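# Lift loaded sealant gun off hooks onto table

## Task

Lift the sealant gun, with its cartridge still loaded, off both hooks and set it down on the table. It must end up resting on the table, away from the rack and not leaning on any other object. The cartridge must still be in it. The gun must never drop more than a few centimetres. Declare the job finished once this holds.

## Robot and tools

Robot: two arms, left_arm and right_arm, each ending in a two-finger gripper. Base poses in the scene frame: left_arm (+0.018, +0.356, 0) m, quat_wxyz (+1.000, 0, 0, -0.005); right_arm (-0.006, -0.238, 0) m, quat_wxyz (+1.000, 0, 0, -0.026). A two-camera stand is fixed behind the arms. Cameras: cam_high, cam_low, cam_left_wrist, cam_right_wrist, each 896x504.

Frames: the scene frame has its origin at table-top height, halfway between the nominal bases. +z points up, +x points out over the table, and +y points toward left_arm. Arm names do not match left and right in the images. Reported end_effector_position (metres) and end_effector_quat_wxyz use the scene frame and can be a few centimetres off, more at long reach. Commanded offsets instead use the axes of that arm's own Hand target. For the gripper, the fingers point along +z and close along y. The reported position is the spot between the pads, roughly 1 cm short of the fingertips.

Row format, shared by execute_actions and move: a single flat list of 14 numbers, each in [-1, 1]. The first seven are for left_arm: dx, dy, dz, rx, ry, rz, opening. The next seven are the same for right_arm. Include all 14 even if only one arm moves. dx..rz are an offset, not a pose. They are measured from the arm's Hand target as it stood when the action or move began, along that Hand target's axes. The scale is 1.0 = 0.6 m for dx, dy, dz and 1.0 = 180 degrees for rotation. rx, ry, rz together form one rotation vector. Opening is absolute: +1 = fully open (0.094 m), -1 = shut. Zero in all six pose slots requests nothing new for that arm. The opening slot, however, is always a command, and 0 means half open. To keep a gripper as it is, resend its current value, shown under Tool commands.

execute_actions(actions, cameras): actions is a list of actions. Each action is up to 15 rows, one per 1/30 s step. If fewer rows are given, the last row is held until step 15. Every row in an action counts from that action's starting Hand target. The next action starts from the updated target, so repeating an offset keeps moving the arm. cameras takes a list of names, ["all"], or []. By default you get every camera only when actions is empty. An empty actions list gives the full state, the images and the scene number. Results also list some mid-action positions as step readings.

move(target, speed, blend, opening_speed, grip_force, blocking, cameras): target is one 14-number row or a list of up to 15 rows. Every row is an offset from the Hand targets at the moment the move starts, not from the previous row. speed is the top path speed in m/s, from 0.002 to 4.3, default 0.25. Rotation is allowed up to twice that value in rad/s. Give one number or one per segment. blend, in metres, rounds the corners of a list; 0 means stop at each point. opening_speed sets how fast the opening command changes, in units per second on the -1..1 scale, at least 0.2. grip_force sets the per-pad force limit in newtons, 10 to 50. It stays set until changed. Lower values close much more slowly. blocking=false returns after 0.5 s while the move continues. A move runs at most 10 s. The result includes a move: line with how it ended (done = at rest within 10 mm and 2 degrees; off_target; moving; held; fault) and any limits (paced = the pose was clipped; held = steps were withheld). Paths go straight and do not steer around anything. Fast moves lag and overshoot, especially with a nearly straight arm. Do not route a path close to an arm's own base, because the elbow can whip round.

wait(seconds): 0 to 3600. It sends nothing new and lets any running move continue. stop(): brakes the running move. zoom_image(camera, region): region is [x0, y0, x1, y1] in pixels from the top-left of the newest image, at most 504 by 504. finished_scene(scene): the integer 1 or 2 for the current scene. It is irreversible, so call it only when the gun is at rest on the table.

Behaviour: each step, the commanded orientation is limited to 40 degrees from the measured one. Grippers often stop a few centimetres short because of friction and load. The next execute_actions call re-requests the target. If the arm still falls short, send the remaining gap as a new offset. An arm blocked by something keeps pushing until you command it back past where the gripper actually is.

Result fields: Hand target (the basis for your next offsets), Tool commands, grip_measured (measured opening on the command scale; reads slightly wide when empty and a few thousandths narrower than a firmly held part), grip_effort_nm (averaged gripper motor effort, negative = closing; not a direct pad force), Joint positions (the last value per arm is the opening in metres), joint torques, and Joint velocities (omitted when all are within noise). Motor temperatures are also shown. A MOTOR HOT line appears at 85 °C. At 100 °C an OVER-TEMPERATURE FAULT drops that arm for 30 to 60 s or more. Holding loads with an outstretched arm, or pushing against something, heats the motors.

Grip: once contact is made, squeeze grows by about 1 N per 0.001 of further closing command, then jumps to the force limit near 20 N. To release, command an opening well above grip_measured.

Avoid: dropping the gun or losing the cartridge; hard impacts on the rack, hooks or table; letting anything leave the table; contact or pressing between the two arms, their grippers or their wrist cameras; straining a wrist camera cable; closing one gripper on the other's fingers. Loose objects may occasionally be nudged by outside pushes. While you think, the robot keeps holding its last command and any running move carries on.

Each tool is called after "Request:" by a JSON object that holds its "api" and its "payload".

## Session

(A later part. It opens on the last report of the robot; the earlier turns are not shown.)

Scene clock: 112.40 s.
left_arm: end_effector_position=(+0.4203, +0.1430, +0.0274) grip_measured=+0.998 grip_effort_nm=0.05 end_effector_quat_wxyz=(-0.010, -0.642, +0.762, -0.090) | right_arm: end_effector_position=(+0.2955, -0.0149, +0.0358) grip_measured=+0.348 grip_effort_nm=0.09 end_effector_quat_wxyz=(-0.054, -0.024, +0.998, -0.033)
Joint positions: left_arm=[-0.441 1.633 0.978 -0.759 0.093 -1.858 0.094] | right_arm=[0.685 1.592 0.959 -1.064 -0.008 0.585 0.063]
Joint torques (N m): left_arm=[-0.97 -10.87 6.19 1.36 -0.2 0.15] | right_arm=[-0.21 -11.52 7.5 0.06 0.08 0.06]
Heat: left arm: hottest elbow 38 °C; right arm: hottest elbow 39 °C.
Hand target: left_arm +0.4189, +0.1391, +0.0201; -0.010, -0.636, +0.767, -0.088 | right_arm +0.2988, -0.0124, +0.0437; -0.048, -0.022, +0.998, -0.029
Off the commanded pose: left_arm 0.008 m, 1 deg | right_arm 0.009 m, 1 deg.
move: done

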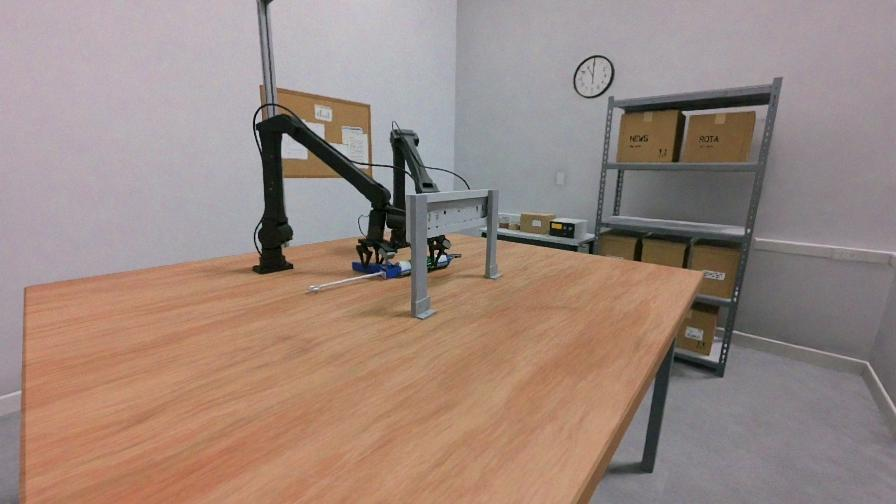

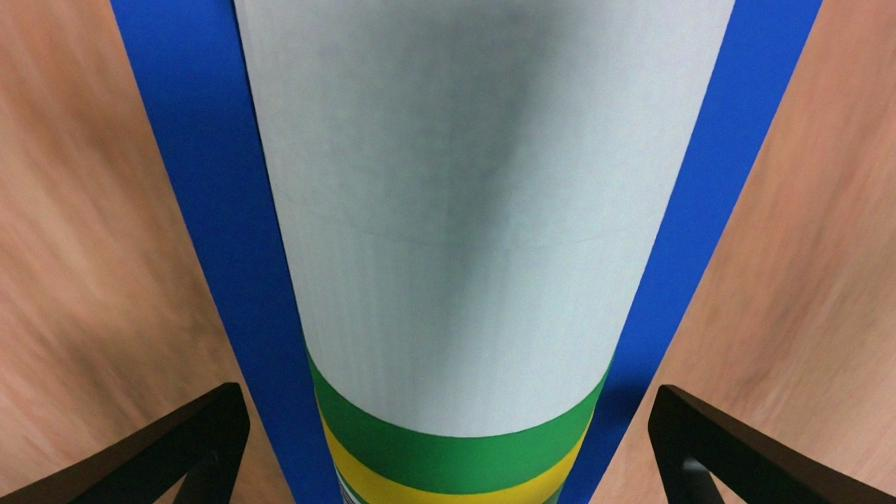

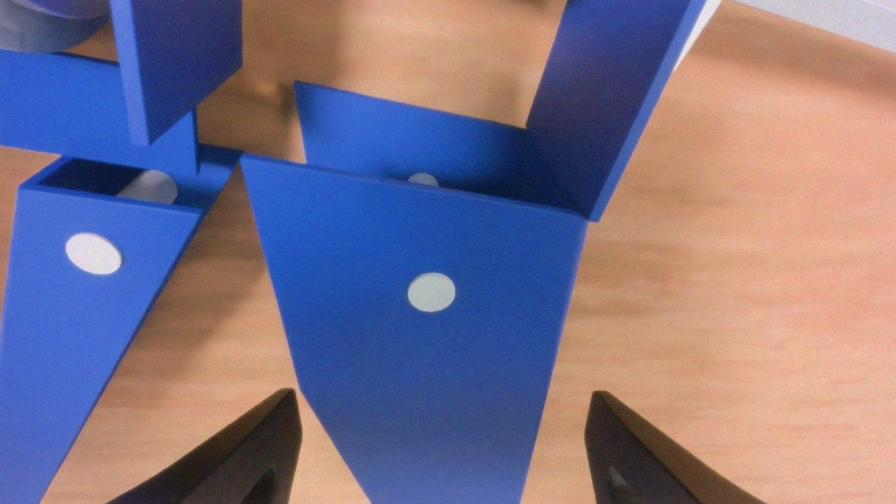

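Request:
{"api": "move", "payload": {"target": [[0, 0, 0, 0, 0, 0, 1.0, 0, 0, 0, 0, 0, 0, 0.6], [0, 0, -0.12, 0, 0, 0, 1.0, 0, 0, -0.12, 0, 0, 0, 0.6], [0, 0, -0.25, 0, 0, 0, 1.0, 0, 0, -0.25, 0, 0, 0, 0.6]], "speed": [0.1, 0.1, 0.25], "blend": [0, 0.02, 0], "cameras": ["all"]}}

Scene clock: 115.60 s.
left_arm: end_effector_position=(+0.3891, +0.1616, +0.1506) grip_measured=+0.999 grip_effort_nm=0.04 end_effector_quat_wxyz=(-0.017, -0.634, +0.770, -0.073) | right_arm: end_effector_position=(+0.3043, -0.0084, +0.1817) grip_measured=+0.599 grip_effort_nm=0.09 end_effector_quat_wxyz=(-0.057, -0.024, +0.997, -0.035)
Joint positions: left_arm=[-0.434 1.405 1.088 -1.134 0.092 -1.827 0.094] | right_arm=[0.685 1.458 1.228 -1.475 -0.008 0.585 0.075]
Joint torques (N m): left_arm=[1.14 -9.88 10.65 0.24 -0.02 0.16] | right_arm=[-0.32 -9.93 11.02 0.05 0.09 0.04]
Heat: left arm: hottest elbow 38 °C; right arm: hottest elbow 39 °C.
Hand target: left_arm +0.4043, +0.1613, +0.1677; -0.010, -0.636, +0.767, -0.088 | right_arm +0.3130, -0.0033, +0.1929; -0.048, -0.022, +0.998, -0.029
Off the commanded pose: left_arm 0.023 m, 2 deg | right_arm 0.015 m, 1 deg.
move: off_target (left_arm, right_arm)

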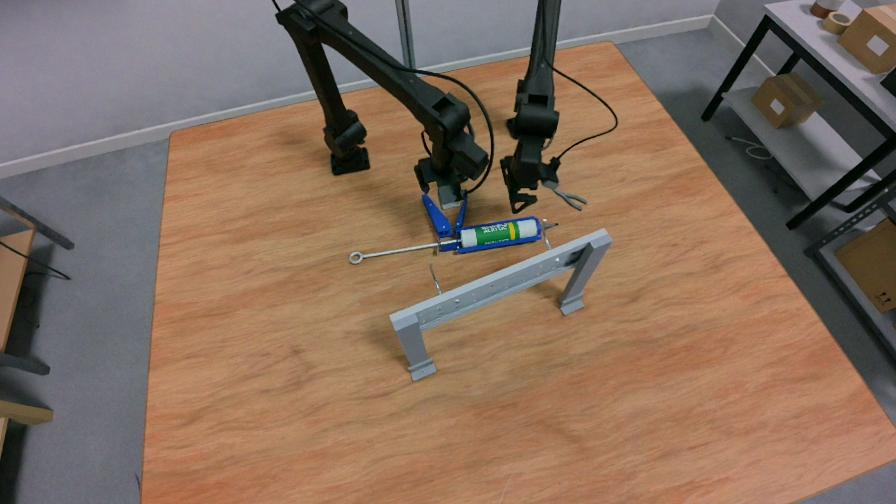

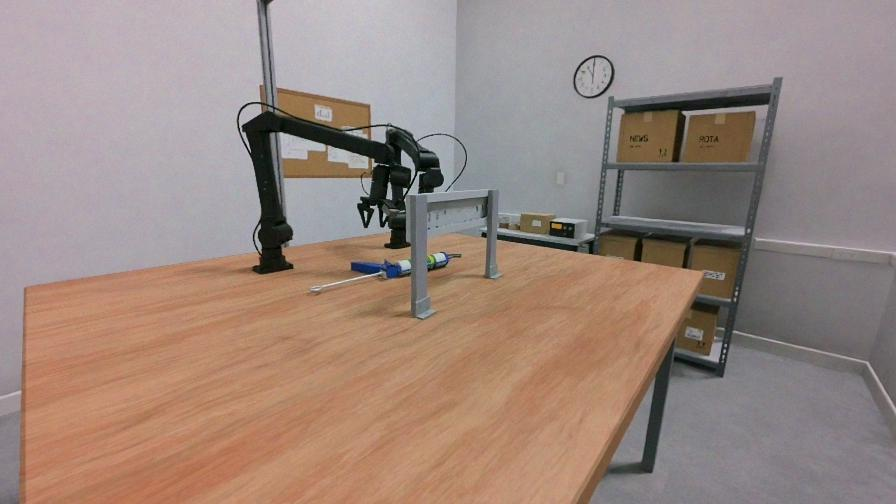

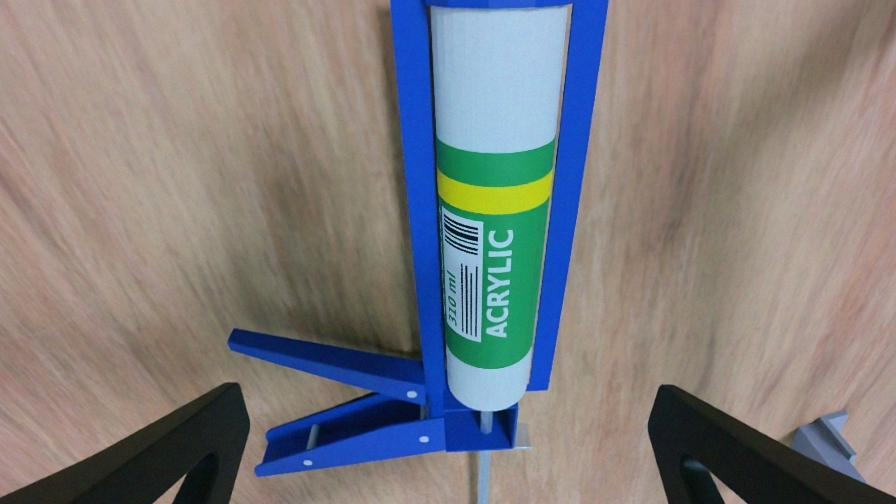

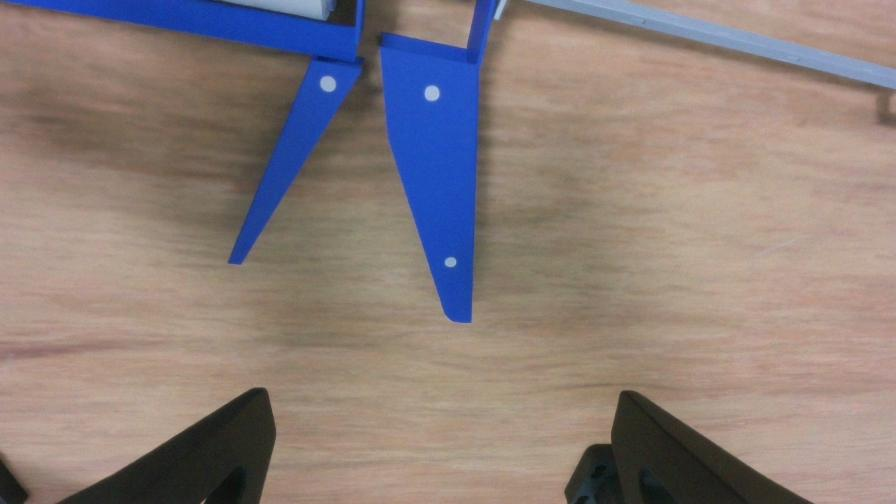

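Request:
{"api": "zoom_image", "payload": {"camera": "cam_high", "region": [420, 170, 620, 270]}}

Scaled by 2.520 from the camera's image (finer frame: 1280x720).

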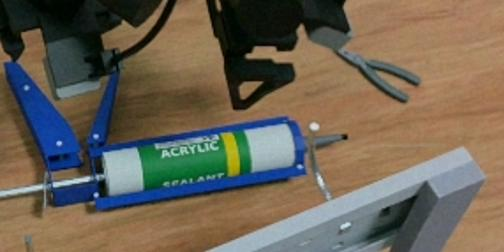

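Request:
{"api": "finished_scene", "payload": {"scene": 2}}

The scene is finished: the task was done.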